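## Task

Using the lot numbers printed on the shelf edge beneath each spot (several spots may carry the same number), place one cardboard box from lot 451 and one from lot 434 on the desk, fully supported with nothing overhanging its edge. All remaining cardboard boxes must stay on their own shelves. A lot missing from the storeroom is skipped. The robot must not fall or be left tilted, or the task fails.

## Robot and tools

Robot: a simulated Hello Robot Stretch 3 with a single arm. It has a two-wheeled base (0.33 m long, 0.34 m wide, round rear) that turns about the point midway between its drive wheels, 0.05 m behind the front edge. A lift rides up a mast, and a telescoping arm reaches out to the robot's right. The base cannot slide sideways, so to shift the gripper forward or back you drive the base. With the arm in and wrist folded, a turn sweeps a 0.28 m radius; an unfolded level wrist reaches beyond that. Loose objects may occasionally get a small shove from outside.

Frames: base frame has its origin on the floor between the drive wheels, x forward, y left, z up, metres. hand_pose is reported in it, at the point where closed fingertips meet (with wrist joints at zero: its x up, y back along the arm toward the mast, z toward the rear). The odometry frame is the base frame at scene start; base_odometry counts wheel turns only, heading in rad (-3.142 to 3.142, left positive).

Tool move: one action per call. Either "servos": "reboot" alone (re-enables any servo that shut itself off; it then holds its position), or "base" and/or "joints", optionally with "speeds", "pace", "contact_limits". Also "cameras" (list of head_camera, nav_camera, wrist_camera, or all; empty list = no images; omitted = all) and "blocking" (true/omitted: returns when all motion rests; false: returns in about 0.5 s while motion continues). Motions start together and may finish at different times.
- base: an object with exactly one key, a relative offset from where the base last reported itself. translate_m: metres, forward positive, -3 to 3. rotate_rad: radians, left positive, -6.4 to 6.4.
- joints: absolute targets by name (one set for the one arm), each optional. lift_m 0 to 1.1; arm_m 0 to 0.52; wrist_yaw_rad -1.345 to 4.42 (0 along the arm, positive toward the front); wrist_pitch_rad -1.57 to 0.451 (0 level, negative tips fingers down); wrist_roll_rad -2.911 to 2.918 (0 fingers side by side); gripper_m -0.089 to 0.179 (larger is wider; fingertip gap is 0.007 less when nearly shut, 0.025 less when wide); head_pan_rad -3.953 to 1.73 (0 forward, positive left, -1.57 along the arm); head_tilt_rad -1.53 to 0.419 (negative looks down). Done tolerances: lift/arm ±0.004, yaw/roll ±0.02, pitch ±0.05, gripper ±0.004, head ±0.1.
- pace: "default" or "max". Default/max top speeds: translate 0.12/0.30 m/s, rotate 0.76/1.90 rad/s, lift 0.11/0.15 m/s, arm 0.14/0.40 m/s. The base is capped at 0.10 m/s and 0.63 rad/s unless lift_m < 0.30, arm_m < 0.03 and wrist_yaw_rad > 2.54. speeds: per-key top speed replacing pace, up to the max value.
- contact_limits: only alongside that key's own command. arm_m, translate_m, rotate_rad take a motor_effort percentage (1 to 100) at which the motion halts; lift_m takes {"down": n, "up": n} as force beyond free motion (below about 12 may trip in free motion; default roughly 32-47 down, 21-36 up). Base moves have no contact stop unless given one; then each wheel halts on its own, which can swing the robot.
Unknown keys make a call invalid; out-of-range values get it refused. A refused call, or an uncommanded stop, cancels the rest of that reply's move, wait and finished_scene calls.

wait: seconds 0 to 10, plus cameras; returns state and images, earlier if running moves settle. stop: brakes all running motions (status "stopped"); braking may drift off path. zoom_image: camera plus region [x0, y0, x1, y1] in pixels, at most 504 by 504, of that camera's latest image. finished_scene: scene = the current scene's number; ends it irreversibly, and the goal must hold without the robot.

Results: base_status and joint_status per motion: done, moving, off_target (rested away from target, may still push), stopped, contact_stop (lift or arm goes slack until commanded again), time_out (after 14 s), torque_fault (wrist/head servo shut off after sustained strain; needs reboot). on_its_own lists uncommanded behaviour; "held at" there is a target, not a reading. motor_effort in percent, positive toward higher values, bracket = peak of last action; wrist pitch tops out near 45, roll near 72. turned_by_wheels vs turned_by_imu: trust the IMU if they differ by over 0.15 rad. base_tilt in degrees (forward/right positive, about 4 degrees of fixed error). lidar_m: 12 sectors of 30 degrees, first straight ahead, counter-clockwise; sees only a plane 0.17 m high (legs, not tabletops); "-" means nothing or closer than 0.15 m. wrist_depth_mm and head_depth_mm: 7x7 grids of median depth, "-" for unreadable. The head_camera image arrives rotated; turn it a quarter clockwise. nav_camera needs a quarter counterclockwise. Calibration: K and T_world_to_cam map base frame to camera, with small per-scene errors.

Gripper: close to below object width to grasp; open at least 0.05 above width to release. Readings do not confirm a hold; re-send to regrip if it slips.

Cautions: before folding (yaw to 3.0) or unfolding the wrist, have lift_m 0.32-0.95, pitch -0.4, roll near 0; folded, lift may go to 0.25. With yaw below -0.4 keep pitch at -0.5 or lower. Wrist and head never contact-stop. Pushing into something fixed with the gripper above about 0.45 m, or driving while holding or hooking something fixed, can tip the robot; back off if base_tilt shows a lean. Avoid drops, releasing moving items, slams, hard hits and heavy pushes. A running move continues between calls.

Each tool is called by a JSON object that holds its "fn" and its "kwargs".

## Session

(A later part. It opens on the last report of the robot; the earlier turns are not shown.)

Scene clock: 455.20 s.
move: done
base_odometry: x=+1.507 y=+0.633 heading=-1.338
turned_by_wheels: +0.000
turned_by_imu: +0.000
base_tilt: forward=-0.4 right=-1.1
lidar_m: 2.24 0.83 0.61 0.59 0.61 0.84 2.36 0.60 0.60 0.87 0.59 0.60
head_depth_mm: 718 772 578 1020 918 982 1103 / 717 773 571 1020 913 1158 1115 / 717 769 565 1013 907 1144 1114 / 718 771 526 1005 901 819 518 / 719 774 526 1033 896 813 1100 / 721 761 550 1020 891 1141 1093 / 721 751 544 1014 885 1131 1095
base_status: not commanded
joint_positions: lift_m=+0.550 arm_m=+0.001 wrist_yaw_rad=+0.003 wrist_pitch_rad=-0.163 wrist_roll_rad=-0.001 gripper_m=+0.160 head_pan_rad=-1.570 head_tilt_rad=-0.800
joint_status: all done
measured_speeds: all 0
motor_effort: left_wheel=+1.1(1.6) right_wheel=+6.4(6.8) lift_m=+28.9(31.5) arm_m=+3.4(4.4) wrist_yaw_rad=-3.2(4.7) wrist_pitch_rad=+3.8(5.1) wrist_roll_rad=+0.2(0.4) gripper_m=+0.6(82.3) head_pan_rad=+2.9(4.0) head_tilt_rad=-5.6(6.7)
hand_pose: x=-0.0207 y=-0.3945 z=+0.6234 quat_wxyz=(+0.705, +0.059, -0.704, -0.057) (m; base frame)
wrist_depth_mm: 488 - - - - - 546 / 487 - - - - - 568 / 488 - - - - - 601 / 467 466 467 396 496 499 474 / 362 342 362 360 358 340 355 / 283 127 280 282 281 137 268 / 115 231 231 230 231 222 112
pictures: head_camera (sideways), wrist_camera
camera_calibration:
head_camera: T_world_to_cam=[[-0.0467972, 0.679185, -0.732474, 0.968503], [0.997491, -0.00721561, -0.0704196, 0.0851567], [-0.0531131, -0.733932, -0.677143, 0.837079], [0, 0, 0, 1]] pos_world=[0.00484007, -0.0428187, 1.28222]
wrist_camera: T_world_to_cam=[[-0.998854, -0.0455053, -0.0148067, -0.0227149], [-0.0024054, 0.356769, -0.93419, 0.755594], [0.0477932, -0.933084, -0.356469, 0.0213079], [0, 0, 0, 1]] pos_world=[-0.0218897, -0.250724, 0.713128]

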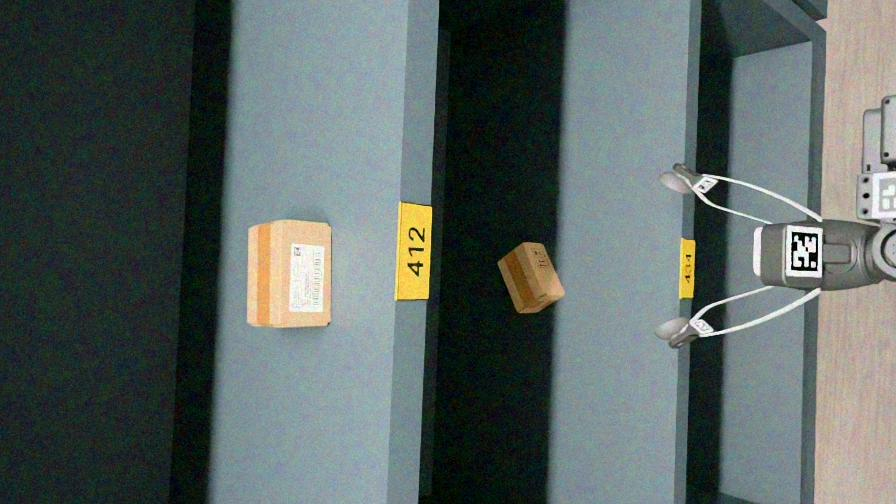

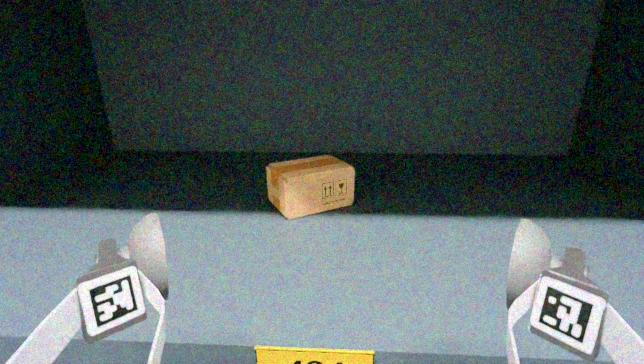

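{"fn": "move", "kwargs": {"base": {"translate_m": -0.115}, "joints": {"wrist_yaw_rad": 0.45, "lift_m": 0.482}, "cameras": []}}

{"fn": "move", "kwargs": {"joints": {"arm_m": 0.17}, "contact_limits": {"arm_m": 34}, "cameras": ["head_camera","wrist_camera"]}}

Scene clock: 490.70 s.
move: done
base_odometry: x=+1.481 y=+0.745 heading=-1.338
turned_by_wheels: +0.000
turned_by_imu: -0.001
base_tilt: forward=-0.2 right=-1.2
lidar_m: 2.25 0.83 0.61 0.59 0.61 0.84 2.30 1.23 0.52 0.87 0.74 0.67
head_depth_mm: 718 774 579 748 821 858 1115 / 716 769 572 1020 916 977 1111 / 719 769 568 1011 906 1156 1115 / 719 769 560 1035 902 820 1105 / 720 770 548 1028 897 1145 1060 / 717 761 519 1021 887 809 1102 / 720 750 523 1013 887 1132 1091
base_status: done
joint_positions: lift_m=+0.482 arm_m=+0.001 wrist_yaw_rad=+0.447 wrist_pitch_rad=-0.161 wrist_roll_rad=-0.001 gripper_m=+0.160 head_pan_rad=-1.570 head_tilt_rad=-0.800
joint_status: all done
measured_speeds: all 0
motor_effort: left_wheel=-1.9(10.4) right_wheel=-11.3(14.1) lift_m=+23.8(26.2) arm_m=+7.2(7.6) wrist_yaw_rad=+3.0(4.4) wrist_pitch_rad=+3.5(3.7) wrist_roll_rad=+0.3(0.4) gripper_m=+0.7(1.0) head_pan_rad=+3.1(3.9) head_tilt_rad=-5.2(6.3)
hand_pose: x=+0.0862 y=-0.3702 z=+0.5558 quat_wxyz=(+0.700, +0.212, -0.674, +0.100) (m; base frame)
wrist_depth_mm: 416 482 - - - - - / 424 493 - - - - - / 428 461 452 457 377 450 447 / 414 339 313 311 310 308 309 / 472 147 268 238 222 211 222 / - 124 - - 205 184 173 / 115 120 - - - - 109
pictures: none
No camera images: "cameras" was empty.

Scene clock: 493.20 s.
move: done
base_odometry: x=+1.481 y=+0.745 heading=-1.338
turned_by_wheels: +0.000
turned_by_imu: +0.000
base_tilt: forward=-0.3 right=-1.3
lidar_m: 2.24 0.83 0.61 0.59 0.61 0.84 2.30 1.23 0.52 0.87 0.74 0.67
head_depth_mm: 716 771 577 746 825 856 1106 / 716 770 572 1018 912 973 1112 / 718 772 566 1016 904 614 552 / 717 769 559 1029 905 665 1109 / 719 772 548 1029 895 1143 1104 / 720 759 518 1018 889 1133 1100 / 723 746 521 1014 880 1132 1091
base_status: not commanded
joint_positions: lift_m=+0.482 arm_m=+0.170 wrist_yaw_rad=+0.447 wrist_pitch_rad=-0.161 wrist_roll_rad=-0.001 gripper_m=+0.160 head_pan_rad=-1.570 head_tilt_rad=-0.800
joint_status: all done
measured_speeds: all 0
motor_effort: left_wheel=-1.6(2.2) right_wheel=-11.6(12.2) lift_m=+24.3(24.8) arm_m=+13.5(14.9) wrist_yaw_rad=+2.3(3.8) wrist_pitch_rad=+3.4(3.6) wrist_roll_rad=-0.1(0.5) gripper_m=+0.1(1.1) head_pan_rad=+3.0(3.7) head_tilt_rad=-5.0(6.2)
contact_limits: arm_m 34 (drawing in: default 31, maximum 55; extending or still: default 40, maximum 69)
hand_pose: x=+0.0862 y=-0.5396 z=+0.5558 quat_wxyz=(+0.700, +0.212, -0.674, +0.100) (m; base frame)
wrist_depth_mm: 420 488 - - - - - / 427 487 - - - - - / 429 475 454 248 277 - - / 312 311 312 241 247 308 306 / 238 224 223 221 222 209 220 / 116 127 174 173 173 159 172 / 115 138 142 142 142 137 112
pictures: head_camera (sideways), wrist_camera
camera_calibration:
head_camera: T_world_to_cam=[[-0.0468663, 0.679184, -0.73247, 0.968498], [0.997488, -0.00716771, -0.0704694, 0.0852229], [-0.0531119, -0.733933, -0.677142, 0.837078], [0, 0, 0, 1]] pos_world=[0.00483986, -0.0428187, 1.28222]
wrist_camera: T_world_to_cam=[[-0.88257, -0.46995, -0.0147352, -0.16267], [-0.154741, 0.319914, -0.934725, 0.738022], [0.443987, -0.82268, -0.355067, -0.118637], [0, 0, 0, 1]] pos_world=[0.0233079, -0.410151, 0.645326]

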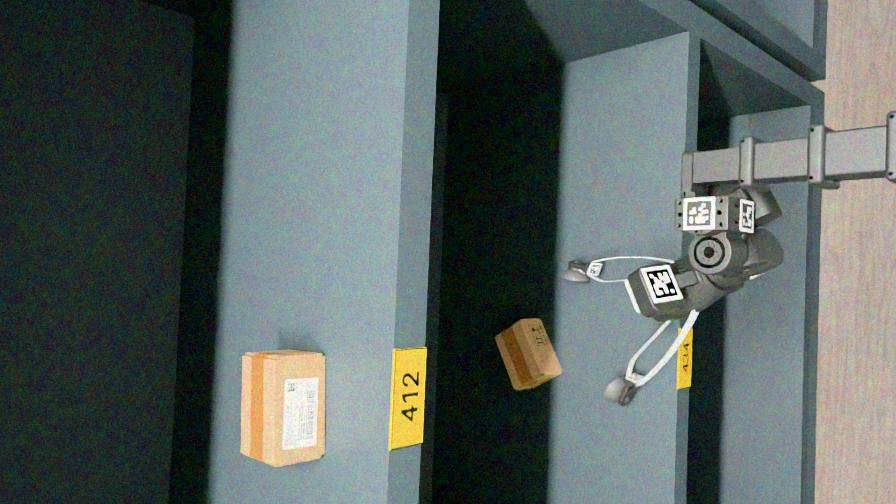

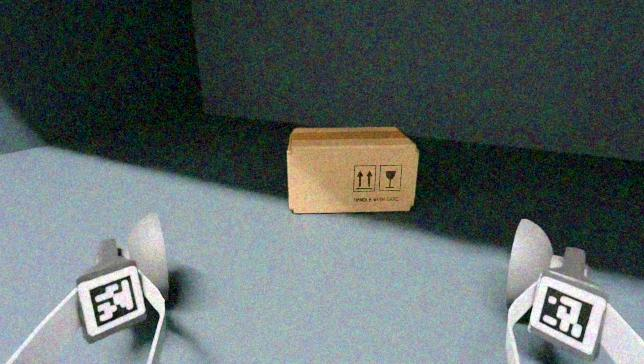

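{"fn": "move", "kwargs": {"base": {"translate_m": 0.038}, "joints": {"arm_m": 0.268}, "speeds": {"arm_m": 0.05, "translate_m": 0.02}, "contact_limits": {"arm_m": 34}, "cameras": ["wrist_camera"]}}

Scene clock: 507.07 s.
move: done
base_odometry: x=+1.489 y=+0.708 heading=-1.338
turned_by_wheels: +0.000
turned_by_imu: +0.000
base_tilt: forward=-0.2 right=-1.2
lidar_m: 2.24 0.83 0.61 0.59 0.61 0.84 2.34 0.59 0.54 0.87 0.69 0.64
head_depth_mm: 715 774 579 835 873 855 1105 / 716 771 571 1021 913 1092 1108 / 718 769 566 1015 903 629 547 / 719 771 560 1033 879 1148 1106 / 717 772 527 1028 882 1145 1108 / 719 765 520 1024 877 1137 1102 / 722 750 542 1011 882 1133 1092
base_status: done
joint_positions: lift_m=+0.482 arm_m=+0.268 wrist_yaw_rad=+0.447 wrist_pitch_rad=-0.161 wrist_roll_rad=-0.001 gripper_m=+0.160 head_pan_rad=-1.570 head_tilt_rad=-0.800
joint_status: all done
measured_speeds: all 0
motor_effort: left_wheel=+5.7(9.4) right_wheel=+5.8(8.3) lift_m=+25.2(26.3) arm_m=+12.6(14.9) wrist_yaw_rad=+2.1(4.2) wrist_pitch_rad=+3.5(3.6) wrist_roll_rad=+0.2(0.4) gripper_m=+0.5(1.1) head_pan_rad=+2.9(3.5) head_tilt_rad=-5.2(5.7)
contact_limits: arm_m 34 (drawing in: default 31, maximum 55; extending or still: default 40, maximum 69)
hand_pose: x=+0.0862 y=-0.6376 z=+0.5558 quat_wxyz=(+0.700, +0.212, -0.674, +0.101) (m; base frame)
wrist_depth_mm: 387 453 - - - - - / 396 474 - - - - - / 402 451 451 - - - - / 311 311 311 169 285 285 283 / 237 223 138 139 140 208 220 / 116 127 160 146 149 158 172 / 115 138 142 142 142 136 112
pictures: wrist_camera
camera_calibration:
wrist_camera: T_world_to_cam=[[-0.882531, -0.470022, -0.0147659, -0.208744], [-0.154735, 0.319901, -0.93473, 0.76937], [0.444068, -0.822643, -0.355052, -0.199252], [0, 0, 0, 1]] pos_world=[0.0233077, -0.508151, 0.645326]

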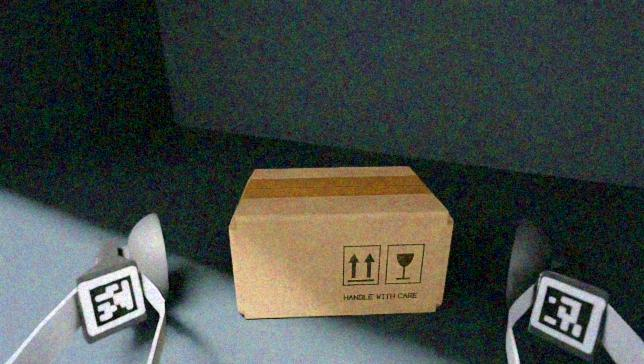

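{"fn": "move", "kwargs": {"joints": {"gripper_m": 0.045}, "cameras": ["wrist_camera"]}}

{"fn": "move", "kwargs": {"joints": {"lift_m": 0.53}, "cameras": ["wrist_camera"]}}

Scene clock: 513.57 s.
move: done
base_odometry: x=+1.489 y=+0.708 heading=-1.338
turned_by_wheels: +0.000
turned_by_imu: +0.000
base_tilt: forward=-0.4 right=-1.3
lidar_m: 2.24 0.83 0.61 0.59 0.61 0.84 2.33 0.59 0.54 0.87 0.69 0.64
head_depth_mm: 718 772 578 836 872 853 1106 / 717 770 572 1023 912 1088 1105 / 714 771 564 1014 908 630 546 / 717 770 560 1032 881 1151 1108 / 719 772 526 1027 876 1138 1100 / 722 762 521 1017 889 1140 1095 / 722 749 543 1010 883 1130 1094
base_status: not commanded
joint_positions: lift_m=+0.482 arm_m=+0.268 wrist_yaw_rad=+0.447 wrist_pitch_rad=-0.161 wrist_roll_rad=-0.001 gripper_m=+0.046 head_pan_rad=-1.570 head_tilt_rad=-0.800
joint_status: all done
measured_speeds: all 0
motor_effort: left_wheel=+5.3(5.9) right_wheel=+5.2(6.3) lift_m=+26.9(27.5) arm_m=+11.8(13.0) wrist_yaw_rad=+2.1(3.3) wrist_pitch_rad=+3.4(3.6) wrist_roll_rad=+0.0(0.4) gripper_m=-15.5(89.5) head_pan_rad=+2.8(3.2) head_tilt_rad=-4.5(5.2)
contact_limits: arm_m 34 (drawing in: default 31, maximum 55; extending or still: default 40, maximum 69)
hand_pose: x=+0.0862 y=-0.6376 z=+0.5558 quat_wxyz=(+0.700, +0.212, -0.674, +0.101) (m; base frame)
wrist_depth_mm: 388 453 - - - - - / 393 475 - - - - - / 402 454 451 - - - - / 314 310 309 169 284 284 285 / 224 223 138 140 140 221 220 / 174 174 142 147 146 173 172 / 143 133 132 142 142 124 142
pictures: wrist_camera
camera_calibration:
wrist_camera: T_world_to_cam=[[-0.88253, -0.470024, -0.0147664, -0.208744], [-0.154694, 0.319824, -0.934763, 0.769351], [0.444083, -0.822673, -0.354964, -0.199324], [0, 0, 0, 1]] pos_world=[0.0233077, -0.50815, 0.645326]

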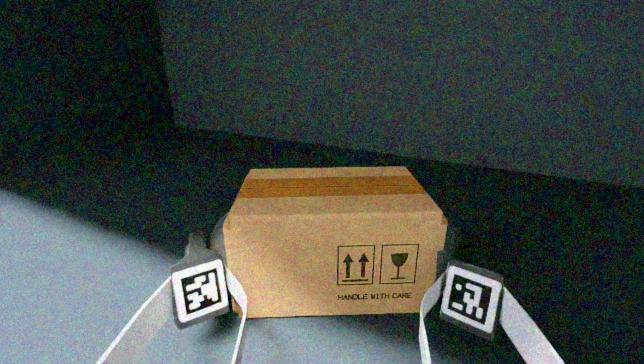

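Scene clock: 514.83 s.
move: done
base_odometry: x=+1.489 y=+0.708 heading=-1.338
turned_by_wheels: +0.000
turned_by_imu: +0.000
base_tilt: forward=-0.4 right=-1.2
lidar_m: 2.24 0.83 0.61 0.59 0.61 0.84 2.33 0.59 0.54 0.87 0.69 0.64
head_depth_mm: 719 775 577 835 877 857 1105 / 716 767 572 1021 914 829 1078 / 719 773 566 1012 864 583 1074 / 717 768 560 1033 722 1147 1107 / 721 773 525 902 852 1134 1100 / 720 760 521 1017 889 1133 1098 / 721 750 542 1013 883 1128 1095
base_status: not commanded
joint_positions: lift_m=+0.530 arm_m=+0.268 wrist_yaw_rad=+0.447 wrist_pitch_rad=-0.165 wrist_roll_rad=-0.001 gripper_m=+0.046 head_pan_rad=-1.570 head_tilt_rad=-0.800
joint_status: all done
measured_speeds: all 0
motor_effort: left_wheel=+5.7(5.9) right_wheel=+5.3(6.1) lift_m=+31.4(33.4) arm_m=+11.4(12.4) wrist_yaw_rad=+4.1(4.1) wrist_pitch_rad=+4.3(4.3) wrist_roll_rad=+0.3(0.4) gripper_m=-16.1(16.1) head_pan_rad=+2.5(3.5) head_tilt_rad=-4.4(5.3)
contact_limits: arm_m 34 (drawing in: default 31, maximum 55; extending or still: default 40, maximum 69)
hand_pose: x=+0.0861 y=-0.6374 z=+0.6029 quat_wxyz=(+0.701, +0.213, -0.674, +0.099) (m; base frame)
wrist_depth_mm: 387 452 - - - - - / 397 475 - - - - - / 405 477 - - - - - / 404 440 440 158 170 - - / 318 317 138 140 140 313 295 / 248 259 142 147 146 245 244 / 211 190 189 202 201 124 201
pictures: wrist_camera
camera_calibration:
wrist_camera: T_world_to_cam=[[-0.88258, -0.469927, -0.0148809, -0.207959], [-0.156131, 0.322794, -0.933502, 0.814552], [0.443482, -0.821567, -0.358262, -0.179651], [0, 0, 0, 1]] pos_world=[0.0233093, -0.508254, 0.69293]

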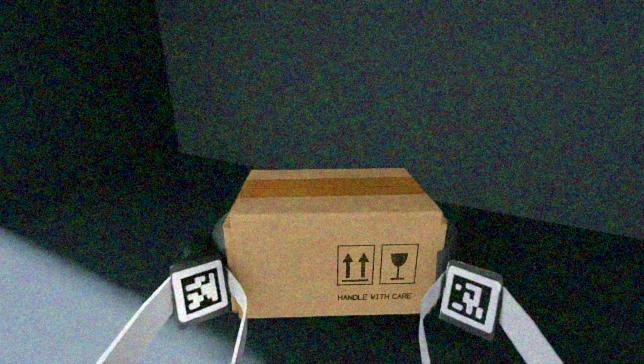

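{"fn": "move", "kwargs": {"joints": {"arm_m": 0.01, "lift_m": 0.57}, "cameras": []}}

{"fn": "move", "kwargs": {"joints": {"wrist_yaw_rad": 1.6}, "cameras": ["head_camera"]}}

{"fn": "move", "kwargs": {"base": {"translate_m": -1.0}, "joints": {"lift_m": 0.75}, "cameras": []}}

{"fn": "move", "kwargs": {"base": {"translate_m": -0.85}, "cameras": ["wrist_camera"]}}

Scene clock: 541.77 s.
move: done
base_odometry: x=+1.489 y=+0.708 heading=-1.338
turned_by_wheels: +0.000
turned_by_imu: +0.000
base_tilt: forward=-0.3 right=-1.2
lidar_m: 2.24 0.83 0.61 0.59 0.61 0.84 2.34 0.59 0.54 0.87 0.69 0.65
head_depth_mm: 715 774 577 837 876 856 1105 / 717 770 571 1024 917 1098 1109 / 717 771 568 1016 904 1156 498 / 717 770 561 1031 901 1149 512 / 718 773 526 1029 894 684 563 / 720 761 523 1020 890 807 1100 / 722 749 543 1013 884 1132 1097
base_status: not commanded
joint_positions: lift_m=+0.570 arm_m=+0.010 wrist_yaw_rad=+0.447 wrist_pitch_rad=-0.165 wrist_roll_rad=-0.001 gripper_m=+0.046 head_pan_rad=-1.570 head_tilt_rad=-0.800
joint_status: all done
measured_speeds: all 0
motor_effort: left_wheel=+5.6(6.0) right_wheel=+5.5(6.0) lift_m=+23.5(33.1) arm_m=-13.3(14.4) wrist_yaw_rad=+1.7(3.3) wrist_pitch_rad=+4.2(4.3) wrist_roll_rad=+0.1(0.3) gripper_m=-15.8(16.1) head_pan_rad=+2.1(3.0) head_tilt_rad=-3.9(4.9)
hand_pose: x=+0.0861 y=-0.3793 z=+0.6428 quat_wxyz=(+0.701, +0.213, -0.674, +0.099) (m; base frame)
wrist_depth_mm: 385 464 - - - - - / 395 471 - - - - - / 402 477 - - - - - / 415 481 171 158 186 508 499 / 424 401 139 140 141 397 392 / 471 372 142 147 146 309 308 / - 101 276 264 246 124 253
pictures: none
No camera images: "cameras" was empty.

Scene clock: 543.33 s.
move: done
base_odometry: x=+1.489 y=+0.708 heading=-1.338
turned_by_wheels: +0.000
turned_by_imu: +0.000
base_tilt: forward=-0.3 right=-1.2
lidar_m: 2.24 0.83 0.61 0.59 0.61 0.84 2.33 0.59 0.54 0.87 0.69 0.64
head_depth_mm: 716 774 577 837 871 857 1099 / 717 769 572 1017 913 1097 1107 / 719 770 566 1013 905 1155 493 / 717 770 559 1034 902 1149 491 / 718 769 526 1028 895 1138 1102 / 720 762 521 1019 892 1138 1099 / 720 750 543 1012 882 1132 1093
base_status: not commanded
joint_positions: lift_m=+0.570 arm_m=+0.010 wrist_yaw_rad=+1.597 wrist_pitch_rad=-0.165 wrist_roll_rad=-0.001 gripper_m=+0.046 head_pan_rad=-1.570 head_tilt_rad=-0.800
joint_status: all done
measured_speeds: all 0
motor_effort: left_wheel=+5.5(6.1) right_wheel=+5.2(6.1) lift_m=+23.7(24.4) arm_m=-12.8(13.6) wrist_yaw_rad=+2.7(6.0) wrist_pitch_rad=+4.1(4.3) wrist_roll_rad=+0.3(0.6) gripper_m=-16.0(16.1) head_pan_rad=+1.9(2.8) head_tilt_rad=-3.4(4.5)
hand_pose: x=+0.2273 y=-0.1485 z=+0.6428 quat_wxyz=(+0.534, +0.545, -0.449, +0.464) (m; base frame)
wrist_depth_mm: - - - - - - 362 / - - - - - - 372 / - - - - - 891 388 / - - - 171 - - 408 / - - 138 139 140 - 414 / - - 142 146 146 467 455 / 814 876 884 940 903 121 487
pictures: head_camera (sideways)
camera_calibration:
head_camera: T_world_to_cam=[[-0.0468663, 0.679184, -0.73247, 0.968498], [0.997488, -0.00716771, -0.0704694, 0.0852229], [-0.0531119, -0.733933, -0.677142, 0.837078], [0, 0, 0, 1]] pos_world=[0.00483986, -0.0428187, 1.28222]

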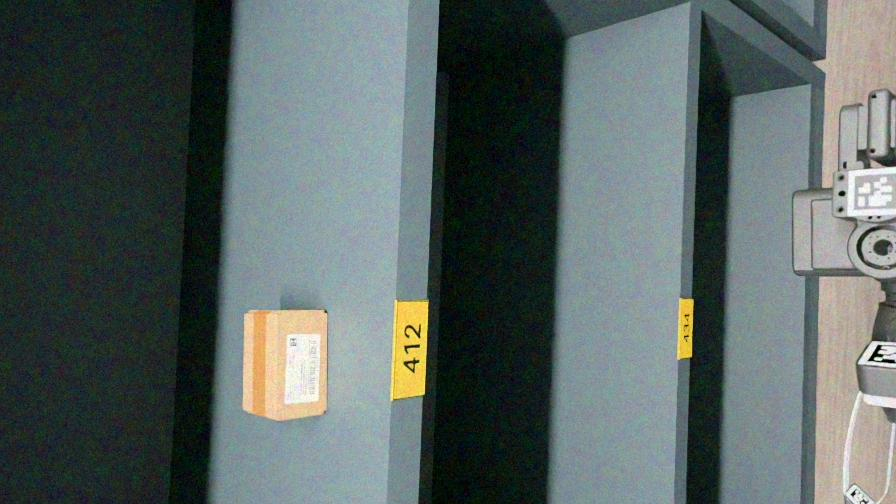

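Scene clock: 554.47 s.
move: done
base_odometry: x=+1.259 y=+1.681 heading=-1.338
turned_by_wheels: +0.000
turned_by_imu: -0.001
base_tilt: forward=-0.3 right=-1.2
lidar_m: 1.63 0.84 0.62 0.59 0.62 0.84 1.35 1.40 0.51 0.86 0.77 0.68
head_depth_mm: 711 765 579 699 770 811 296 / 713 766 572 963 914 807 296 / 712 766 566 1014 905 386 301 / 715 767 560 1003 899 783 311 / 715 766 553 1003 855 1141 356 / 714 761 546 1018 869 1133 314 / 716 748 542 1017 883 1126 1057
base_status: done
joint_positions: lift_m=+0.750 arm_m=+0.010 wrist_yaw_rad=+1.597 wrist_pitch_rad=-0.165 wrist_roll_rad=-0.001 gripper_m=+0.046 head_pan_rad=-1.570 head_tilt_rad=-0.800
joint_status: all done
measured_speeds: all 0
motor_effort: left_wheel=-1.4(10.1) right_wheel=-10.6(14.5) lift_m=+30.4(34.1) arm_m=-10.8(13.5) wrist_yaw_rad=+2.1(3.6) wrist_pitch_rad=+4.3(4.3) wrist_roll_rad=+0.0(0.4) gripper_m=-15.8(16.3) head_pan_rad=+1.6(2.7) head_tilt_rad=-2.2(4.6)
hand_pose: x=+0.2273 y=-0.1485 z=+0.8228 quat_wxyz=(+0.534, +0.545, -0.449, +0.464) (m; base frame)
wrist_depth_mm: - - - - - - 393 / - - - - - - - / - - - - - - - / - - - 171 - - - / - - 138 139 140 - - / - - 142 147 146 - - / - - - - - 106 -
pictures: none
No camera images: "cameras" was empty.

Scene clock: 564.10 s.
move: done
base_odometry: x=+1.063 y=+2.508 heading=-1.338
turned_by_wheels: +0.000
turned_by_imu: +0.000
base_tilt: forward=-0.4 right=-1.1
lidar_m: 2.28 0.85 0.62 0.60 0.62 0.52 0.50 0.52 0.72 1.99 0.73 0.66
head_depth_mm: 1471 1426 1393 1360 1323 1232 296 / 2172 2097 2018 1808 1554 1308 295 / 2640 2944 2427 1876 1546 387 301 / 2656 2965 2411 1886 1528 1242 311 / 2633 2955 2356 1865 1511 1302 356 / 2652 2955 2367 1828 1522 1291 314 / 2557 2876 2333 1829 1503 1282 1058
base_status: done
joint_positions: lift_m=+0.750 arm_m=+0.010 wrist_yaw_rad=+1.597 wrist_pitch_rad=-0.165 wrist_roll_rad=-0.001 gripper_m=+0.046 head_pan_rad=-1.570 head_tilt_rad=-0.800
joint_status: not commanded
measured_speeds: all 0
motor_effort: left_wheel=-4.4(10.0) right_wheel=-6.6(13.9) lift_m=+29.1(31.2) arm_m=-9.6(11.5) wrist_yaw_rad=+2.5(3.6) wrist_pitch_rad=+4.2(4.3) wrist_roll_rad=+0.2(0.5) gripper_m=-15.5(16.2) head_pan_rad=+1.3(2.3) head_tilt_rad=-2.1(3.5)
hand_pose: x=+0.2273 y=-0.1485 z=+0.8228 quat_wxyz=(+0.534, +0.545, -0.449, +0.464) (m; base frame)
wrist_depth_mm: - - - - - - - / - - - - - - - / - - - - - - - / - - - 171 - - - / - - 139 140 140 - - / - - 142 146 146 124 - / - - - - - 118 -
pictures: wrist_camera
camera_calibration:
wrist_camera: T_world_to_cam=[[0.0684468, -0.997544, -0.0148841, -0.144796], [-0.358905, -0.0107007, -0.933313, 0.880437], [0.930861, 0.0692243, -0.358756, 0.25996], [0, 0, 0, 1]] pos_world=[0.0839172, -0.153015, 0.91283]

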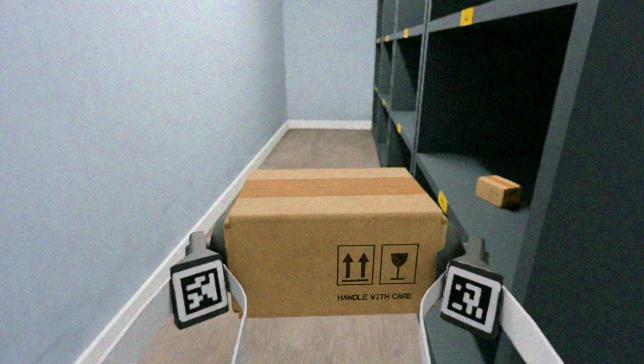

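{"fn": "move", "kwargs": {"base": {"rotate_rad": 1.588}, "cameras": []}}

{"fn": "move", "kwargs": {"base": {"translate_m": -1.0}, "cameras": []}}

{"fn": "move", "kwargs": {"base": {"translate_m": -0.99}, "joints": {"head_tilt_rad": -0.5}, "cameras": []}}

{"fn": "move", "kwargs": {"base": {"rotate_rad": -1.585}, "cameras": ["head_camera","nav_camera"]}}

Scene clock: 581.80 s.
move: done
base_odometry: x=+1.063 y=+2.508 heading=+0.250
turned_by_wheels: +1.588
turned_by_imu: +1.562
base_tilt: forward=-0.4 right=-1.2
lidar_m: 0.60 0.62 0.52 0.50 0.52 0.71 2.02 0.73 0.66 2.28 0.84 0.62
head_depth_mm: 1215 1345 1429 1212 1443 1130 296 / 2013 2093 1704 1759 1514 1311 295 / 3454 3089 2416 1900 1549 387 301 / 3631 3332 2387 1872 1534 1242 311 / 3593 3325 2406 1863 1520 1287 356 / 2492 2571 2239 1840 1521 1287 314 / 1691 1725 1765 1722 1503 1285 1055
base_status: done
joint_positions: lift_m=+0.750 arm_m=+0.010 wrist_yaw_rad=+1.597 wrist_pitch_rad=-0.165 wrist_roll_rad=-0.001 gripper_m=+0.046 head_pan_rad=-1.570 head_tilt_rad=-0.800
joint_status: not commanded
measured_speeds: all 0
motor_effort: left_wheel=-8.9(12.1) right_wheel=+8.3(12.5) lift_m=+28.2(29.2) arm_m=-12.1(13.5) wrist_yaw_rad=+2.8(3.6) wrist_pitch_rad=+4.3(4.3) wrist_roll_rad=+0.4(0.4) gripper_m=-15.6(16.1) head_pan_rad=+0.9(1.8) head_tilt_rad=-1.7(2.6)
hand_pose: x=+0.2273 y=-0.1485 z=+0.8228 quat_wxyz=(+0.534, +0.545, -0.449, +0.464) (m; base frame)
wrist_depth_mm: 504 487 483 467 459 453 444 / 529 515 505 492 488 474 463 / 544 543 533 519 508 502 489 / - - 171 170 527 523 512 / - - 138 139 140 546 541 / - - 142 147 147 - - / - - - - - 106 -
pictures: none
No camera images: "cameras" was empty.

Scene clock: 592.93 s.
move: done
base_odometry: x=+0.094 y=+2.261 heading=+0.250
turned_by_wheels: +0.000
turned_by_imu: +0.000
base_tilt: forward=-0.4 right=-1.3
lidar_m: 1.59 0.72 0.53 0.51 0.53 0.72 2.05 1.93 2.27 0.53 0.53 0.73
head_depth_mm: 3502 3451 2480 1904 1568 1321 296 / 3376 3458 2457 1908 1542 1315 295 / 3484 3376 2437 1903 1547 387 301 / 3353 3143 2421 1870 1536 1235 311 / 1022 1100 1189 1303 1414 1238 357 / 519 535 564 658 791 1037 314 / 409 464 538 641 791 1036 1056
base_status: done
joint_positions: lift_m=+0.750 arm_m=+0.010 wrist_yaw_rad=+1.597 wrist_pitch_rad=-0.165 wrist_roll_rad=-0.001 gripper_m=+0.046 head_pan_rad=-1.570 head_tilt_rad=-0.800
joint_status: not commanded
measured_speeds: all 0
motor_effort: left_wheel=-5.4(13.3) right_wheel=-5.0(11.5) lift_m=+26.3(29.2) arm_m=-3.8(12.4) wrist_yaw_rad=+1.7(3.8) wrist_pitch_rad=+4.3(4.4) wrist_roll_rad=+0.1(0.4) gripper_m=-15.7(16.2) head_pan_rad=+0.2(1.5) head_tilt_rad=-0.7(2.1)
hand_pose: x=+0.2273 y=-0.1485 z=+0.8228 quat_wxyz=(+0.534, +0.545, -0.449, +0.464) (m; base frame)
wrist_depth_mm: - - - - - - - / - - - - - - - / - - - - - - - / - - - 171 - - - / - - 138 140 140 - - / - - 142 146 145 - - / - - - - - - -
pictures: none
No camera images: "cameras" was empty.

Scene clock: 603.97 s.
move: done
base_odometry: x=-0.866 y=+2.016 heading=+0.250
turned_by_wheels: +0.000
turned_by_imu: -0.001
base_tilt: forward=-0.4 right=-1.1
lidar_m: 1.95 0.73 0.53 0.52 0.54 0.74 1.18 1.22 1.15 3.74 1.56 1.22
head_depth_mm: 3457 3293 2825 1382 1873 1634 1310 / 3471 3713 3651 2669 2034 1613 1326 / 3483 3795 - 2962 2101 1609 1308 / 3422 3760 - 2950 2068 1592 1307 / 3458 3765 - 2937 2068 1592 1296 / 3431 3761 3903 2889 2050 1588 1293 / 3105 3176 3248 2873 2024 1574 1282
base_status: done
joint_positions: lift_m=+0.750 arm_m=+0.010 wrist_yaw_rad=+1.597 wrist_pitch_rad=-0.165 wrist_roll_rad=-0.001 gripper_m=+0.046 head_pan_rad=-1.570 head_tilt_rad=-0.500
joint_status: all done
measured_speeds: all 0
motor_effort: left_wheel=-7.6(13.0) right_wheel=-2.5(11.3) lift_m=+24.8(27.5) arm_m=+4.1(4.5) wrist_yaw_rad=+1.9(3.4) wrist_pitch_rad=+4.3(4.3) wrist_roll_rad=+0.3(0.5) gripper_m=-15.3(16.5) head_pan_rad=-0.2(1.1) head_tilt_rad=-4.8(5.6)
hand_pose: x=+0.2273 y=-0.1485 z=+0.8228 quat_wxyz=(+0.534, +0.545, -0.449, +0.464) (m; base frame)
wrist_depth_mm: - - - - - 902 - / - - - - - 964 - / - - - - - - - / - - - 170 - - - / - - 138 140 140 - - / - - 142 146 146 - - / - - - - - - -
pictures: none
No camera images: "cameras" was empty.

Scene clock: 607.60 s.
move: done
base_odometry: x=-0.866 y=+2.016 heading=-1.335
turned_by_wheels: -1.585
turned_by_imu: -1.560
base_tilt: forward=-0.3 right=-1.2
lidar_m: 3.74 1.56 1.22 1.97 0.73 0.54 0.52 0.54 0.74 1.18 1.22 1.15
head_depth_mm: 972 1052 1136 1246 1341 1362 1274 / 965 1047 1144 1255 1385 1512 1317 / 969 1046 1145 1253 1387 1512 1314 / 970 1053 1142 1255 1394 1504 1306 / 966 1044 1138 1252 1385 1502 1304 / 966 1048 1133 1253 1378 1498 1292 / 965 1043 1139 1252 1382 1499 1288
base_status: done
joint_positions: lift_m=+0.750 arm_m=+0.010 wrist_yaw_rad=+1.597 wrist_pitch_rad=-0.165 wrist_roll_rad=-0.001 gripper_m=+0.046 head_pan_rad=-1.570 head_tilt_rad=-0.500
joint_status: not commanded
measured_speeds: all 0
motor_effort: left_wheel=+7.3(12.2) right_wheel=-9.5(13.0) lift_m=+24.8(26.0) arm_m=-1.6(5.4) wrist_yaw_rad=+0.4(3.5) wrist_pitch_rad=+4.3(4.3) wrist_roll_rad=+0.3(0.4) gripper_m=-15.5(16.1) head_pan_rad=-0.5(0.9) head_tilt_rad=-3.5(5.1)
hand_pose: x=+0.2273 y=-0.1484 z=+0.8228 quat_wxyz=(+0.534, +0.545, -0.449, +0.464) (m; base frame)
wrist_depth_mm: - - - - - - - / - - - - - - - / - - - - - - - / - - - 171 - - - / - - 138 140 141 - - / - - 142 146 146 - - / - - - - - - -
pictures: head_camera (sideways), nav_camera (sideways)
camera_calibration:
head_camera: T_world_to_cam=[[-0.0466511, 0.432519, -0.900417, 1.18745], [0.997509, -0.0275795, -0.0649295, 0.0780404], [-0.0529163, -0.901203, -0.430155, 0.515744], [0, 0, 0, 1]] pos_world=[0.00484108, -0.0466517, 1.29611]
nav_camera: T_world_to_cam=[[0.0173978, -0.456218, 0.889698, -1.1148], [-0.999789, -0.0176343, 0.0105081, 0.0426353], [0.0108952, -0.889693, -0.456429, 0.547214], [0, 0, 0, 1]] pos_world=[0.0560594, -0.0209893, 1.24115]

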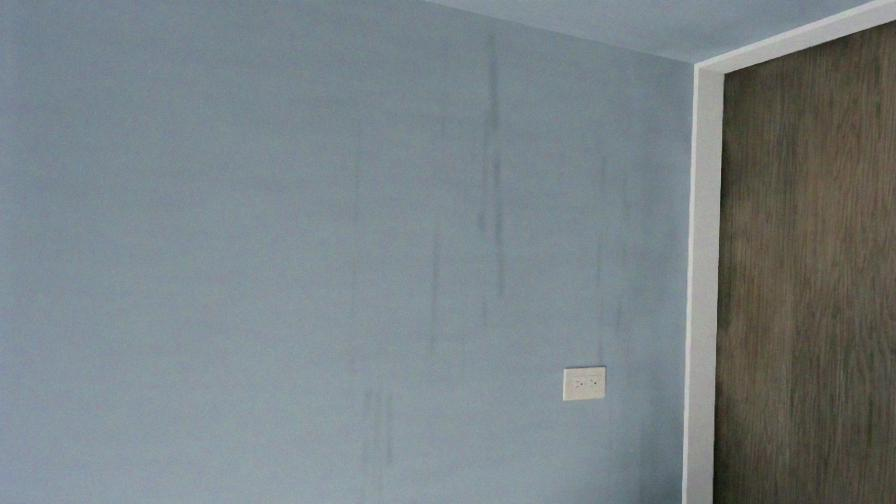

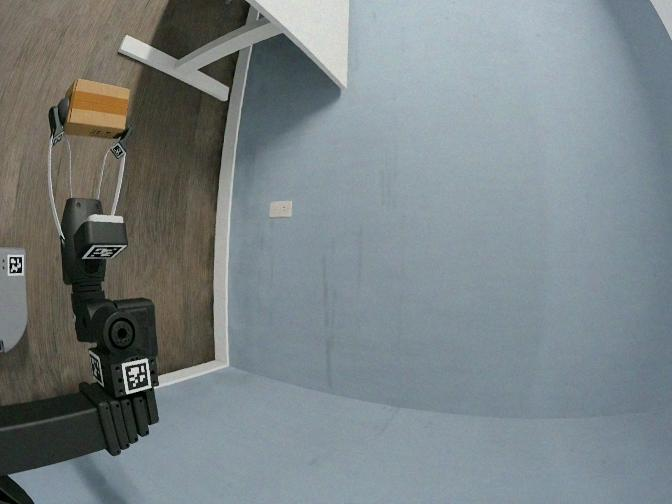

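{"fn": "move", "kwargs": {"base": {"translate_m": 0.72}, "cameras": []}}

{"fn": "move", "kwargs": {"base": {"translate_m": 0.68}, "joints": {"head_pan_rad": -1.57, "head_tilt_rad": -0.5}, "cameras": []}}

{"fn": "move", "kwargs": {"joints": {"wrist_yaw_rad": 0.0}, "cameras": ["head_camera","nav_camera"]}}

Scene clock: 625.33 s.
move: done
base_odometry: x=-0.697 y=+1.316 heading=-1.335
turned_by_wheels: +0.000
turned_by_imu: +0.001
base_tilt: forward=-0.3 right=-1.3
lidar_m: 3.03 1.55 1.14 1.11 1.74 1.28 1.23 1.28 1.22 0.75 0.76 0.96
head_depth_mm: 975 1052 1140 1253 1394 1541 1327 / 974 1048 1148 1262 1394 1523 1321 / 972 1055 1145 1257 1392 1515 1303 / 975 1051 1138 1256 1396 1516 1306 / 969 1049 1147 1220 968 791 1230 / 971 1052 1147 1222 923 712 597 / 975 1055 1143 1220 915 706 593
base_status: done
joint_positions: lift_m=+0.750 arm_m=+0.010 wrist_yaw_rad=+1.597 wrist_pitch_rad=-0.165 wrist_roll_rad=-0.001 gripper_m=+0.046 head_pan_rad=-1.570 head_tilt_rad=-0.500
joint_status: not commanded
measured_speeds: all 0
motor_effort: left_wheel=+3.1(12.0) right_wheel=+6.0(10.7) lift_m=+24.6(24.9) arm_m=-11.2(13.6) wrist_yaw_rad=+1.8(3.1) wrist_pitch_rad=+4.3(4.3) wrist_roll_rad=+0.0(0.4) gripper_m=-15.2(16.3) head_pan_rad=-1.1(1.4) head_tilt_rad=-1.8(3.9)
hand_pose: x=+0.2273 y=-0.1484 z=+0.8228 quat_wxyz=(+0.534, +0.545, -0.449, +0.464) (m; base frame)
wrist_depth_mm: - - - - - - - / - - - - - - - / - - - - - - - / - - - 170 - - - / - - 138 140 141 - - / - - 142 146 146 - - / - - - - - 124 -
pictures: none
No camera images: "cameras" was empty.

Scene clock: 633.27 s.
move: done
base_odometry: x=-0.539 y=+0.655 heading=-1.335
turned_by_wheels: +0.000
turned_by_imu: +0.000
base_tilt: forward=-0.3 right=-1.2
lidar_m: 2.37 1.55 1.14 1.10 1.14 1.97 1.90 1.67 0.86 0.66 0.61 1.06
head_depth_mm: 977 1056 1151 1232 953 731 610 / 976 1053 1149 1232 949 727 609 / 975 1052 1149 1233 941 725 604 / 971 1057 1148 1229 929 719 601 / 977 1056 1142 1225 923 714 600 / 973 1050 1154 1225 919 712 612 / 975 1053 1153 1221 914 707 610
base_status: done
joint_positions: lift_m=+0.750 arm_m=+0.010 wrist_yaw_rad=+1.597 wrist_pitch_rad=-0.165 wrist_roll_rad=-0.001 gripper_m=+0.046 head_pan_rad=-1.570 head_tilt_rad=-0.500
joint_status: all done
measured_speeds: all 0
motor_effort: left_wheel=+2.7(11.9) right_wheel=+6.5(11.9) lift_m=+25.0(25.4) arm_m=-9.4(11.6) wrist_yaw_rad=+1.3(3.5) wrist_pitch_rad=+4.2(4.3) wrist_roll_rad=+0.1(0.5) gripper_m=-16.0(16.3) head_pan_rad=-1.4(1.9) head_tilt_rad=-0.4(2.7)
hand_pose: x=+0.2273 y=-0.1484 z=+0.8228 quat_wxyz=(+0.534, +0.545, -0.449, +0.464) (m; base frame)
wrist_depth_mm: - - - - - - - / - - - - - - - / - - - - - - - / - - - 171 - - - / - - 138 140 140 - - / - - 142 146 146 - - / - - - - - - -
pictures: none
No camera images: "cameras" was empty.

Scene clock: 635.07 s.
move: done
base_odometry: x=-0.539 y=+0.655 heading=-1.335
turned_by_wheels: +0.000
turned_by_imu: +0.000
base_tilt: forward=-0.3 right=-1.2
lidar_m: 2.37 1.55 1.14 1.10 1.14 1.97 1.90 1.67 0.86 0.66 0.61 1.06
head_depth_mm: 976 1055 1147 1224 957 734 610 / 977 1052 1142 1227 949 729 607 / 976 1058 1152 1229 942 723 577 / 974 1053 1151 1232 931 719 508 / 974 1054 1149 1230 928 714 580 / 973 1055 1149 1221 921 712 612 / 979 1051 1143 1216 913 707 609
base_status: not commanded
joint_positions: lift_m=+0.750 arm_m=+0.010 wrist_yaw_rad=+0.003 wrist_pitch_rad=-0.165 wrist_roll_rad=-0.001 gripper_m=+0.046 head_pan_rad=-1.570 head_tilt_rad=-0.500
joint_status: all done
measured_speeds: all 0
motor_effort: left_wheel=+2.4(3.1) right_wheel=+6.5(7.4) lift_m=+25.8(25.8) arm_m=-9.3(9.7) wrist_yaw_rad=-1.7(6.2) wrist_pitch_rad=+4.2(4.3) wrist_roll_rad=+0.2(0.3) gripper_m=-15.3(16.3) head_pan_rad=-1.4(1.9) head_tilt_rad=-0.3(1.1)
hand_pose: x=-0.0208 y=-0.4037 z=+0.8228 quat_wxyz=(+0.705, +0.060, -0.704, -0.058) (m; base frame)
wrist_depth_mm: - - - - - - - / - - - - - - - / - - - - - - - / - - - 158 171 - - / - - 139 140 140 - - / - - 142 146 146 - - / - - - - - 106 -
pictures: head_camera (sideways), nav_camera (sideways)
camera_calibration:
head_camera: T_world_to_cam=[[-0.0466511, 0.432519, -0.900417, 1.18745], [0.997509, -0.0275795, -0.0649295, 0.0780404], [-0.0529163, -0.901203, -0.430155, 0.515744], [0, 0, 0, 1]] pos_world=[0.00484108, -0.0466517, 1.29611]
nav_camera: T_world_to_cam=[[0.0173978, -0.456218, 0.889698, -1.1148], [-0.999789, -0.0176343, 0.0105081, 0.0426353], [0.0108952, -0.889693, -0.456429, 0.547214], [0, 0, 0, 1]] pos_world=[0.0560594, -0.0209893, 1.24115]

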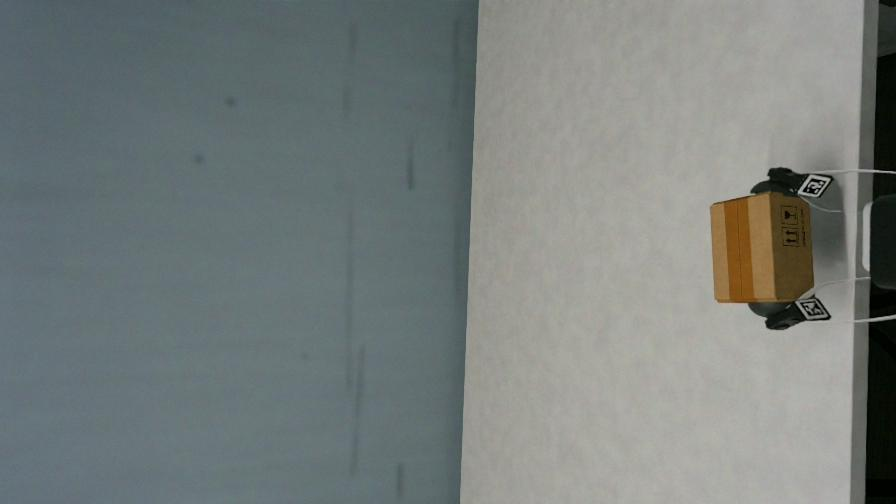

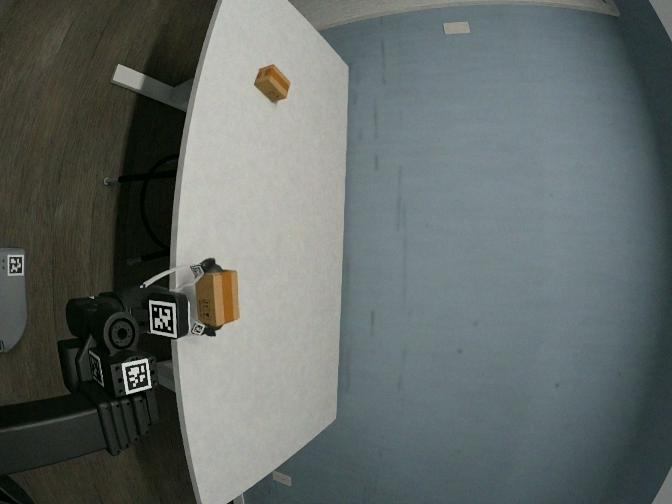

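{"fn": "move", "kwargs": {"joints": {"arm_m": 0.26}, "cameras": []}}

{"fn": "move", "kwargs": {"joints": {"lift_m": 0.69}, "cameras": []}}

{"fn": "move", "kwargs": {"joints": {"lift_m": 0.64}, "speeds": {"lift_m": 0.02}, "contact_limits": {"lift_m": {"down": 12}}, "cameras": ["wrist_camera"]}}

Scene clock: 644.83 s.
move: done
base_odometry: x=-0.539 y=+0.655 heading=-1.335
turned_by_wheels: +0.000
turned_by_imu: +0.000
base_tilt: forward=-0.3 right=-1.1
lidar_m: 2.37 1.56 1.14 1.10 1.15 1.98 1.90 1.67 0.86 0.66 0.61 1.06
head_depth_mm: 974 1052 1149 1227 955 731 581 / 975 1053 1147 1230 950 421 349 / 977 1053 1144 1225 942 453 589 / 975 1052 1144 1227 728 479 601 / 977 1052 1148 1227 926 714 598 / 975 1058 1145 1224 917 710 613 / 972 1052 1146 1219 912 707 609
base_status: not commanded
joint_positions: lift_m=+0.750 arm_m=+0.260 wrist_yaw_rad=+0.003 wrist_pitch_rad=-0.165 wrist_roll_rad=-0.001 gripper_m=+0.046 head_pan_rad=-1.570 head_tilt_rad=-0.500
joint_status: all done
measured_speeds: all 0
motor_effort: left_wheel=+2.8(3.2) right_wheel=+6.8(7.7) lift_m=+25.4(26.3) arm_m=+13.2(15.5) wrist_yaw_rad=-3.5(4.4) wrist_pitch_rad=+4.3(4.3) wrist_roll_rad=+0.1(0.3) gripper_m=-15.1(16.2) head_pan_rad=-0.9(2.1) head_tilt_rad=+0.5(1.9)
hand_pose: x=-0.0208 y=-0.6537 z=+0.8228 quat_wxyz=(+0.705, +0.060, -0.704, -0.058) (m; base frame)
wrist_depth_mm: - - - - - - - / - - - - - - - / - - - - - - - / - - - 158 171 - - / - - 138 140 140 - - / - - 142 146 146 - - / - - - - - 106 -
pictures: none
No camera images: "cameras" was empty.

Scene clock: 646.20 s.
move: done
base_odometry: x=-0.539 y=+0.655 heading=-1.335
turned_by_wheels: +0.000
turned_by_imu: +0.000
base_tilt: forward=-0.3 right=-1.2
lidar_m: 2.37 1.55 1.14 1.10 1.14 1.97 1.90 1.67 0.86 0.66 0.61 1.05
head_depth_mm: 975 1056 1154 1225 954 732 611 / 976 1055 1151 1227 947 704 401 / 973 1053 1146 1222 938 491 486 / 974 1058 1146 1228 935 577 571 / 977 1057 1152 1229 928 714 599 / 976 1054 1150 1226 918 710 612 / 976 1055 1150 1219 910 706 611
base_status: not commanded
joint_positions: lift_m=+0.690 arm_m=+0.260 wrist_yaw_rad=+0.003 wrist_pitch_rad=-0.165 wrist_roll_rad=-0.001 gripper_m=+0.046 head_pan_rad=-1.570 head_tilt_rad=-0.500
joint_status: all done
measured_speeds: all 0
motor_effort: left_wheel=+2.7(3.2) right_wheel=+6.5(7.5) lift_m=+25.5(26.6) arm_m=+12.2(13.6) wrist_yaw_rad=-3.5(4.1) wrist_pitch_rad=+4.2(4.3) wrist_roll_rad=+0.3(0.4) gripper_m=-15.2(16.1) head_pan_rad=-1.8(2.2) head_tilt_rad=+1.3(1.8)
hand_pose: x=-0.0208 y=-0.6537 z=+0.7628 quat_wxyz=(+0.705, +0.060, -0.704, -0.058) (m; base frame)
wrist_depth_mm: - - - - - - - / - - - - - - - / - - - - - - - / - - - 158 171 - - / - - 139 140 140 - - / - - 142 146 146 - - / - - - - - 106 -
pictures: none
No camera images: "cameras" was empty.

Scene clock: 648.73 s.
move: contact_stop
base_odometry: x=-0.539 y=+0.655 heading=-1.335
turned_by_wheels: +0.000
turned_by_imu: +0.000
base_tilt: forward=-0.3 right=-1.3
lidar_m: 2.37 1.55 1.14 1.10 1.14 1.97 1.90 1.67 0.86 0.66 0.61 1.06
head_depth_mm: 978 1056 1157 1233 953 733 611 / 977 1057 1142 1222 948 727 445 / 977 1053 1146 1225 941 524 493 / 974 1055 1150 1224 931 590 571 / 977 1053 1146 1226 926 715 598 / 978 1051 1146 1222 919 711 612 / 981 1059 1151 1222 909 708 609
base_status: not commanded
joint_positions: lift_m=+0.662 arm_m=+0.260 wrist_yaw_rad=+0.003 wrist_pitch_rad=-0.129 wrist_roll_rad=-0.001 gripper_m=+0.046 head_pan_rad=-1.570 head_tilt_rad=-0.500
joint_status: lift_m contact_stop (moved -0.028 of -0.050)
measured_speeds: translate_m=+0.000 rotate_rad=+0.000 lift_m=+0.001 arm_m=+0.000 wrist_yaw_rad=+0.000 wrist_pitch_rad=-0.024 wrist_roll_rad=+0.000 head_pan_rad=+0.000 head_tilt_rad=+0.000
on_its_own: lift_m is slack since a contact_stop (your +0.640 is given up)
motor_effort: left_wheel=+2.6(3.1) right_wheel=+6.0(7.8) lift_m=+25.0(27.8) arm_m=+10.7(12.8) wrist_yaw_rad=-2.4(4.6) wrist_pitch_rad=-2.3(7.4) wrist_roll_rad=+0.1(0.4) gripper_m=-15.4(16.2) head_pan_rad=-1.6(2.2) head_tilt_rad=+1.4(2.1)
contact_limits: lift_m down 12 (down: maximum 72; up: maximum 65)
hand_pose: x=-0.0208 y=-0.6560 z=+0.7441 quat_wxyz=(+0.706, +0.047, -0.705, -0.045) (m; base frame)
wrist_depth_mm: - - - - - - - / - - - - - - - / - - - - - - - / - - - 159 170 - - / - - 138 140 140 - - / - - 141 146 146 - - / - - - - - 106 -
pictures: wrist_camera
camera_calibration:
wrist_camera: T_world_to_cam=[[-0.998879, -0.0454163, -0.0133658, -0.0340159], [-0.00210406, 0.324631, -0.945838, 0.949281], [0.0472954, -0.94475, -0.324363, -0.21125], [0, 0, 0, 1]] pos_world=[-0.0219892, -0.50929, 0.82889]

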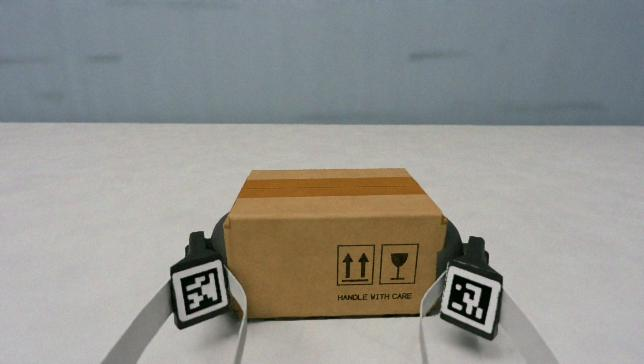

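{"fn": "move", "kwargs": {"joints": {"lift_m": 0.660}, "speeds": {"lift_m": 0.02}, "cameras": []}}

{"fn": "move", "kwargs": {"joints": {"gripper_m": 0.15}, "cameras": []}}

{"fn": "move", "kwargs": {"joints": {"arm_m": 0.0}, "cameras": ["head_camera","nav_camera"]}}

Scene clock: 656.73 s.
move: done
base_odometry: x=-0.539 y=+0.655 heading=-1.335
turned_by_wheels: +0.000
turned_by_imu: +0.000
base_tilt: forward=-0.3 right=-1.2
lidar_m: 2.37 1.55 1.14 1.10 1.14 1.97 1.90 1.67 0.86 0.66 0.61 1.05
head_depth_mm: 975 1059 1149 1229 957 732 611 / 978 1058 1147 1219 947 729 447 / 975 1053 1146 1221 941 524 492 / 978 1055 1148 1227 936 590 570 / 976 1056 1152 1228 927 715 600 / 976 1057 1146 1228 918 711 613 / 975 1056 1144 1218 913 708 610
base_status: not commanded
joint_positions: lift_m=+0.660 arm_m=+0.260 wrist_yaw_rad=+0.002 wrist_pitch_rad=-0.117 wrist_roll_rad=-0.001 gripper_m=+0.046 head_pan_rad=-1.570 head_tilt_rad=-0.500
joint_status: all done
measured_speeds: all 0
motor_effort: left_wheel=+3.2(3.2) right_wheel=+6.3(6.3) lift_m=+11.7(25.9) arm_m=+6.7(7.7) wrist_yaw_rad=-2.6(3.7) wrist_pitch_rad=-4.6(5.6) wrist_roll_rad=+0.2(0.3) gripper_m=-16.0(16.0) head_pan_rad=-2.0(2.3) head_tilt_rad=+2.8(3.2)
hand_pose: x=-0.0209 y=-0.6567 z=+0.7449 quat_wxyz=(+0.706, +0.042, -0.705, -0.041) (m; base frame)
wrist_depth_mm: - - - - - - - / - - - - - - - / - - - - - - - / - - - 157 171 - - / - - 138 140 139 - - / - - 142 147 146 - - / - - - - - 106 -
pictures: none
No camera images: "cameras" was empty.

Scene clock: 658.30 s.
move: done
base_odometry: x=-0.539 y=+0.655 heading=-1.335
turned_by_wheels: +0.000
turned_by_imu: +0.000
base_tilt: forward=-0.4 right=-1.3
lidar_m: 2.37 1.55 1.14 1.10 1.14 1.97 1.90 1.67 0.86 0.66 0.61 1.05
head_depth_mm: 979 1053 1145 1226 958 732 613 / 979 1054 1152 1229 946 729 447 / 976 1058 1147 1231 941 526 491 / 976 1055 1146 1230 936 590 570 / 973 1052 1147 1229 931 717 599 / 978 1056 1150 1227 919 709 612 / 973 1056 1149 1219 912 706 609
base_status: not commanded
joint_positions: lift_m=+0.660 arm_m=+0.260 wrist_yaw_rad=+0.002 wrist_pitch_rad=-0.115 wrist_roll_rad=-0.001 gripper_m=+0.150 head_pan_rad=-1.570 head_tilt_rad=-0.500
joint_status: all done
measured_speeds: all 0
motor_effort: left_wheel=+2.6(3.2) right_wheel=+5.8(6.3) lift_m=+16.4(17.3) arm_m=+5.4(7.3) wrist_yaw_rad=-2.1(3.5) wrist_pitch_rad=-5.0(5.1) wrist_roll_rad=+0.0(0.3) gripper_m=+0.5(83.4) head_pan_rad=-2.1(2.3) head_tilt_rad=+2.7(3.4)
hand_pose: x=-0.0209 y=-0.6567 z=+0.7453 quat_wxyz=(+0.706, +0.042, -0.705, -0.040) (m; base frame)
wrist_depth_mm: - - - - - - - / - - - - - - - / - - - - - - - / - - - 173 173 - - / - 146 139 140 143 142 - / - 125 144 146 148 124 - / - 118 - - - - 111
pictures: none
No camera images: "cameras" was empty.

Scene clock: 661.43 s.
move: done
base_odometry: x=-0.539 y=+0.655 heading=-1.335
turned_by_wheels: +0.000
turned_by_imu: +0.000
base_tilt: forward=-0.3 right=-1.2
lidar_m: 2.37 1.55 1.14 1.10 1.14 1.97 1.90 1.68 0.86 0.66 0.61 1.05
head_depth_mm: 973 1050 1149 1219 958 731 612 / 973 1056 1151 1225 950 730 607 / 975 1055 1147 1227 942 725 602 / 976 1052 1146 1229 934 719 602 / 976 1056 1149 1223 928 713 597 / 974 1052 1145 1223 917 712 614 / 972 1053 1148 1218 913 704 610
base_status: not commanded
joint_positions: lift_m=+0.660 arm_m=+0.001 wrist_yaw_rad=+0.002 wrist_pitch_rad=-0.154 wrist_roll_rad=-0.001 gripper_m=+0.150 head_pan_rad=-1.570 head_tilt_rad=-0.500
joint_status: all done
measured_speeds: all 0
motor_effort: left_wheel=+2.8(3.1) right_wheel=+5.0(6.3) lift_m=+28.4(29.9) arm_m=-12.7(15.9) wrist_yaw_rad=-1.6(4.1) wrist_pitch_rad=+2.2(7.0) wrist_roll_rad=+0.3(0.6) gripper_m=+0.4(1.1) head_pan_rad=-2.1(2.8) head_tilt_rad=+3.1(3.4)
hand_pose: x=-0.0209 y=-0.3951 z=+0.7356 quat_wxyz=(+0.706, +0.055, -0.704, -0.054) (m; base frame)
wrist_depth_mm: - - - - - - - / - - - - - - - / - - - 386 - - - / - - - - - - - / - 146 - - - 142 - / - 125 - - - 124 - / 976 - - - - 985 111
pictures: head_camera (sideways), nav_camera (sideways)
camera_calibration:
head_camera: T_world_to_cam=[[-0.0466511, 0.432519, -0.900417, 1.18745], [0.997509, -0.0275795, -0.0649295, 0.0780404], [-0.0529163, -0.901203, -0.430155, 0.515744], [0, 0, 0, 1]] pos_world=[0.00484108, -0.0466517, 1.29611]
nav_camera: T_world_to_cam=[[0.0173978, -0.456218, 0.889698, -1.1148], [-0.999789, -0.0176343, 0.0105081, 0.0426353], [0.0108952, -0.889693, -0.456429, 0.547214], [0, 0, 0, 1]] pos_world=[0.0560594, -0.0209893, 1.24115]

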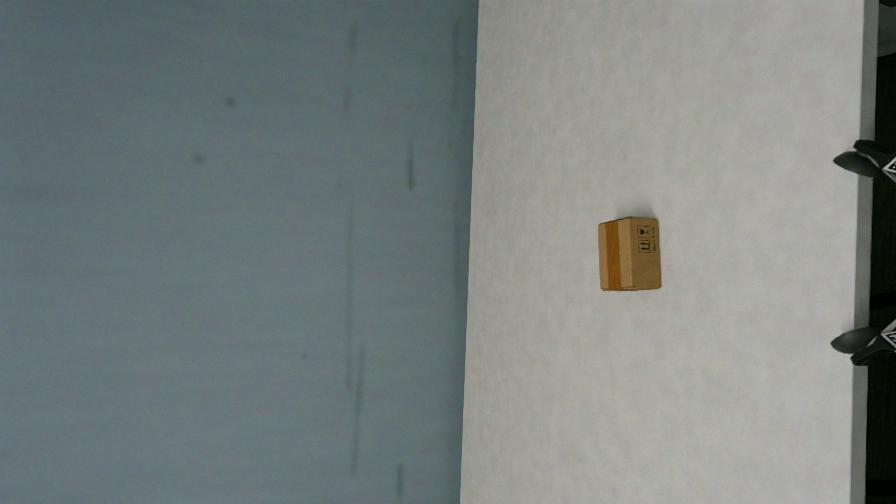

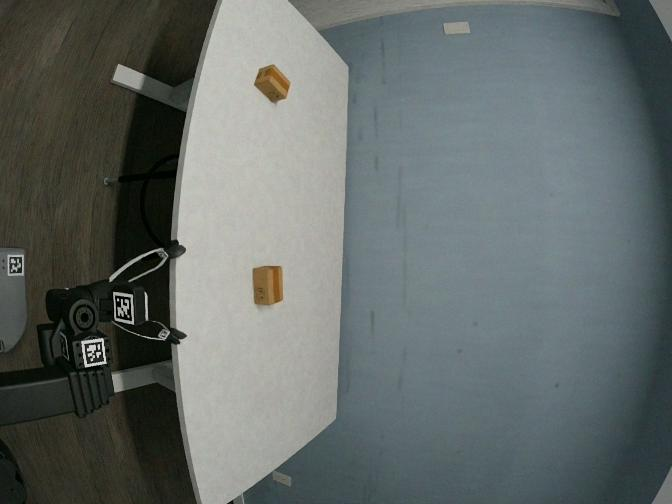

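{"fn": "finished_scene", "kwargs": {"scene": 2}}

The scene is finished: the task was done.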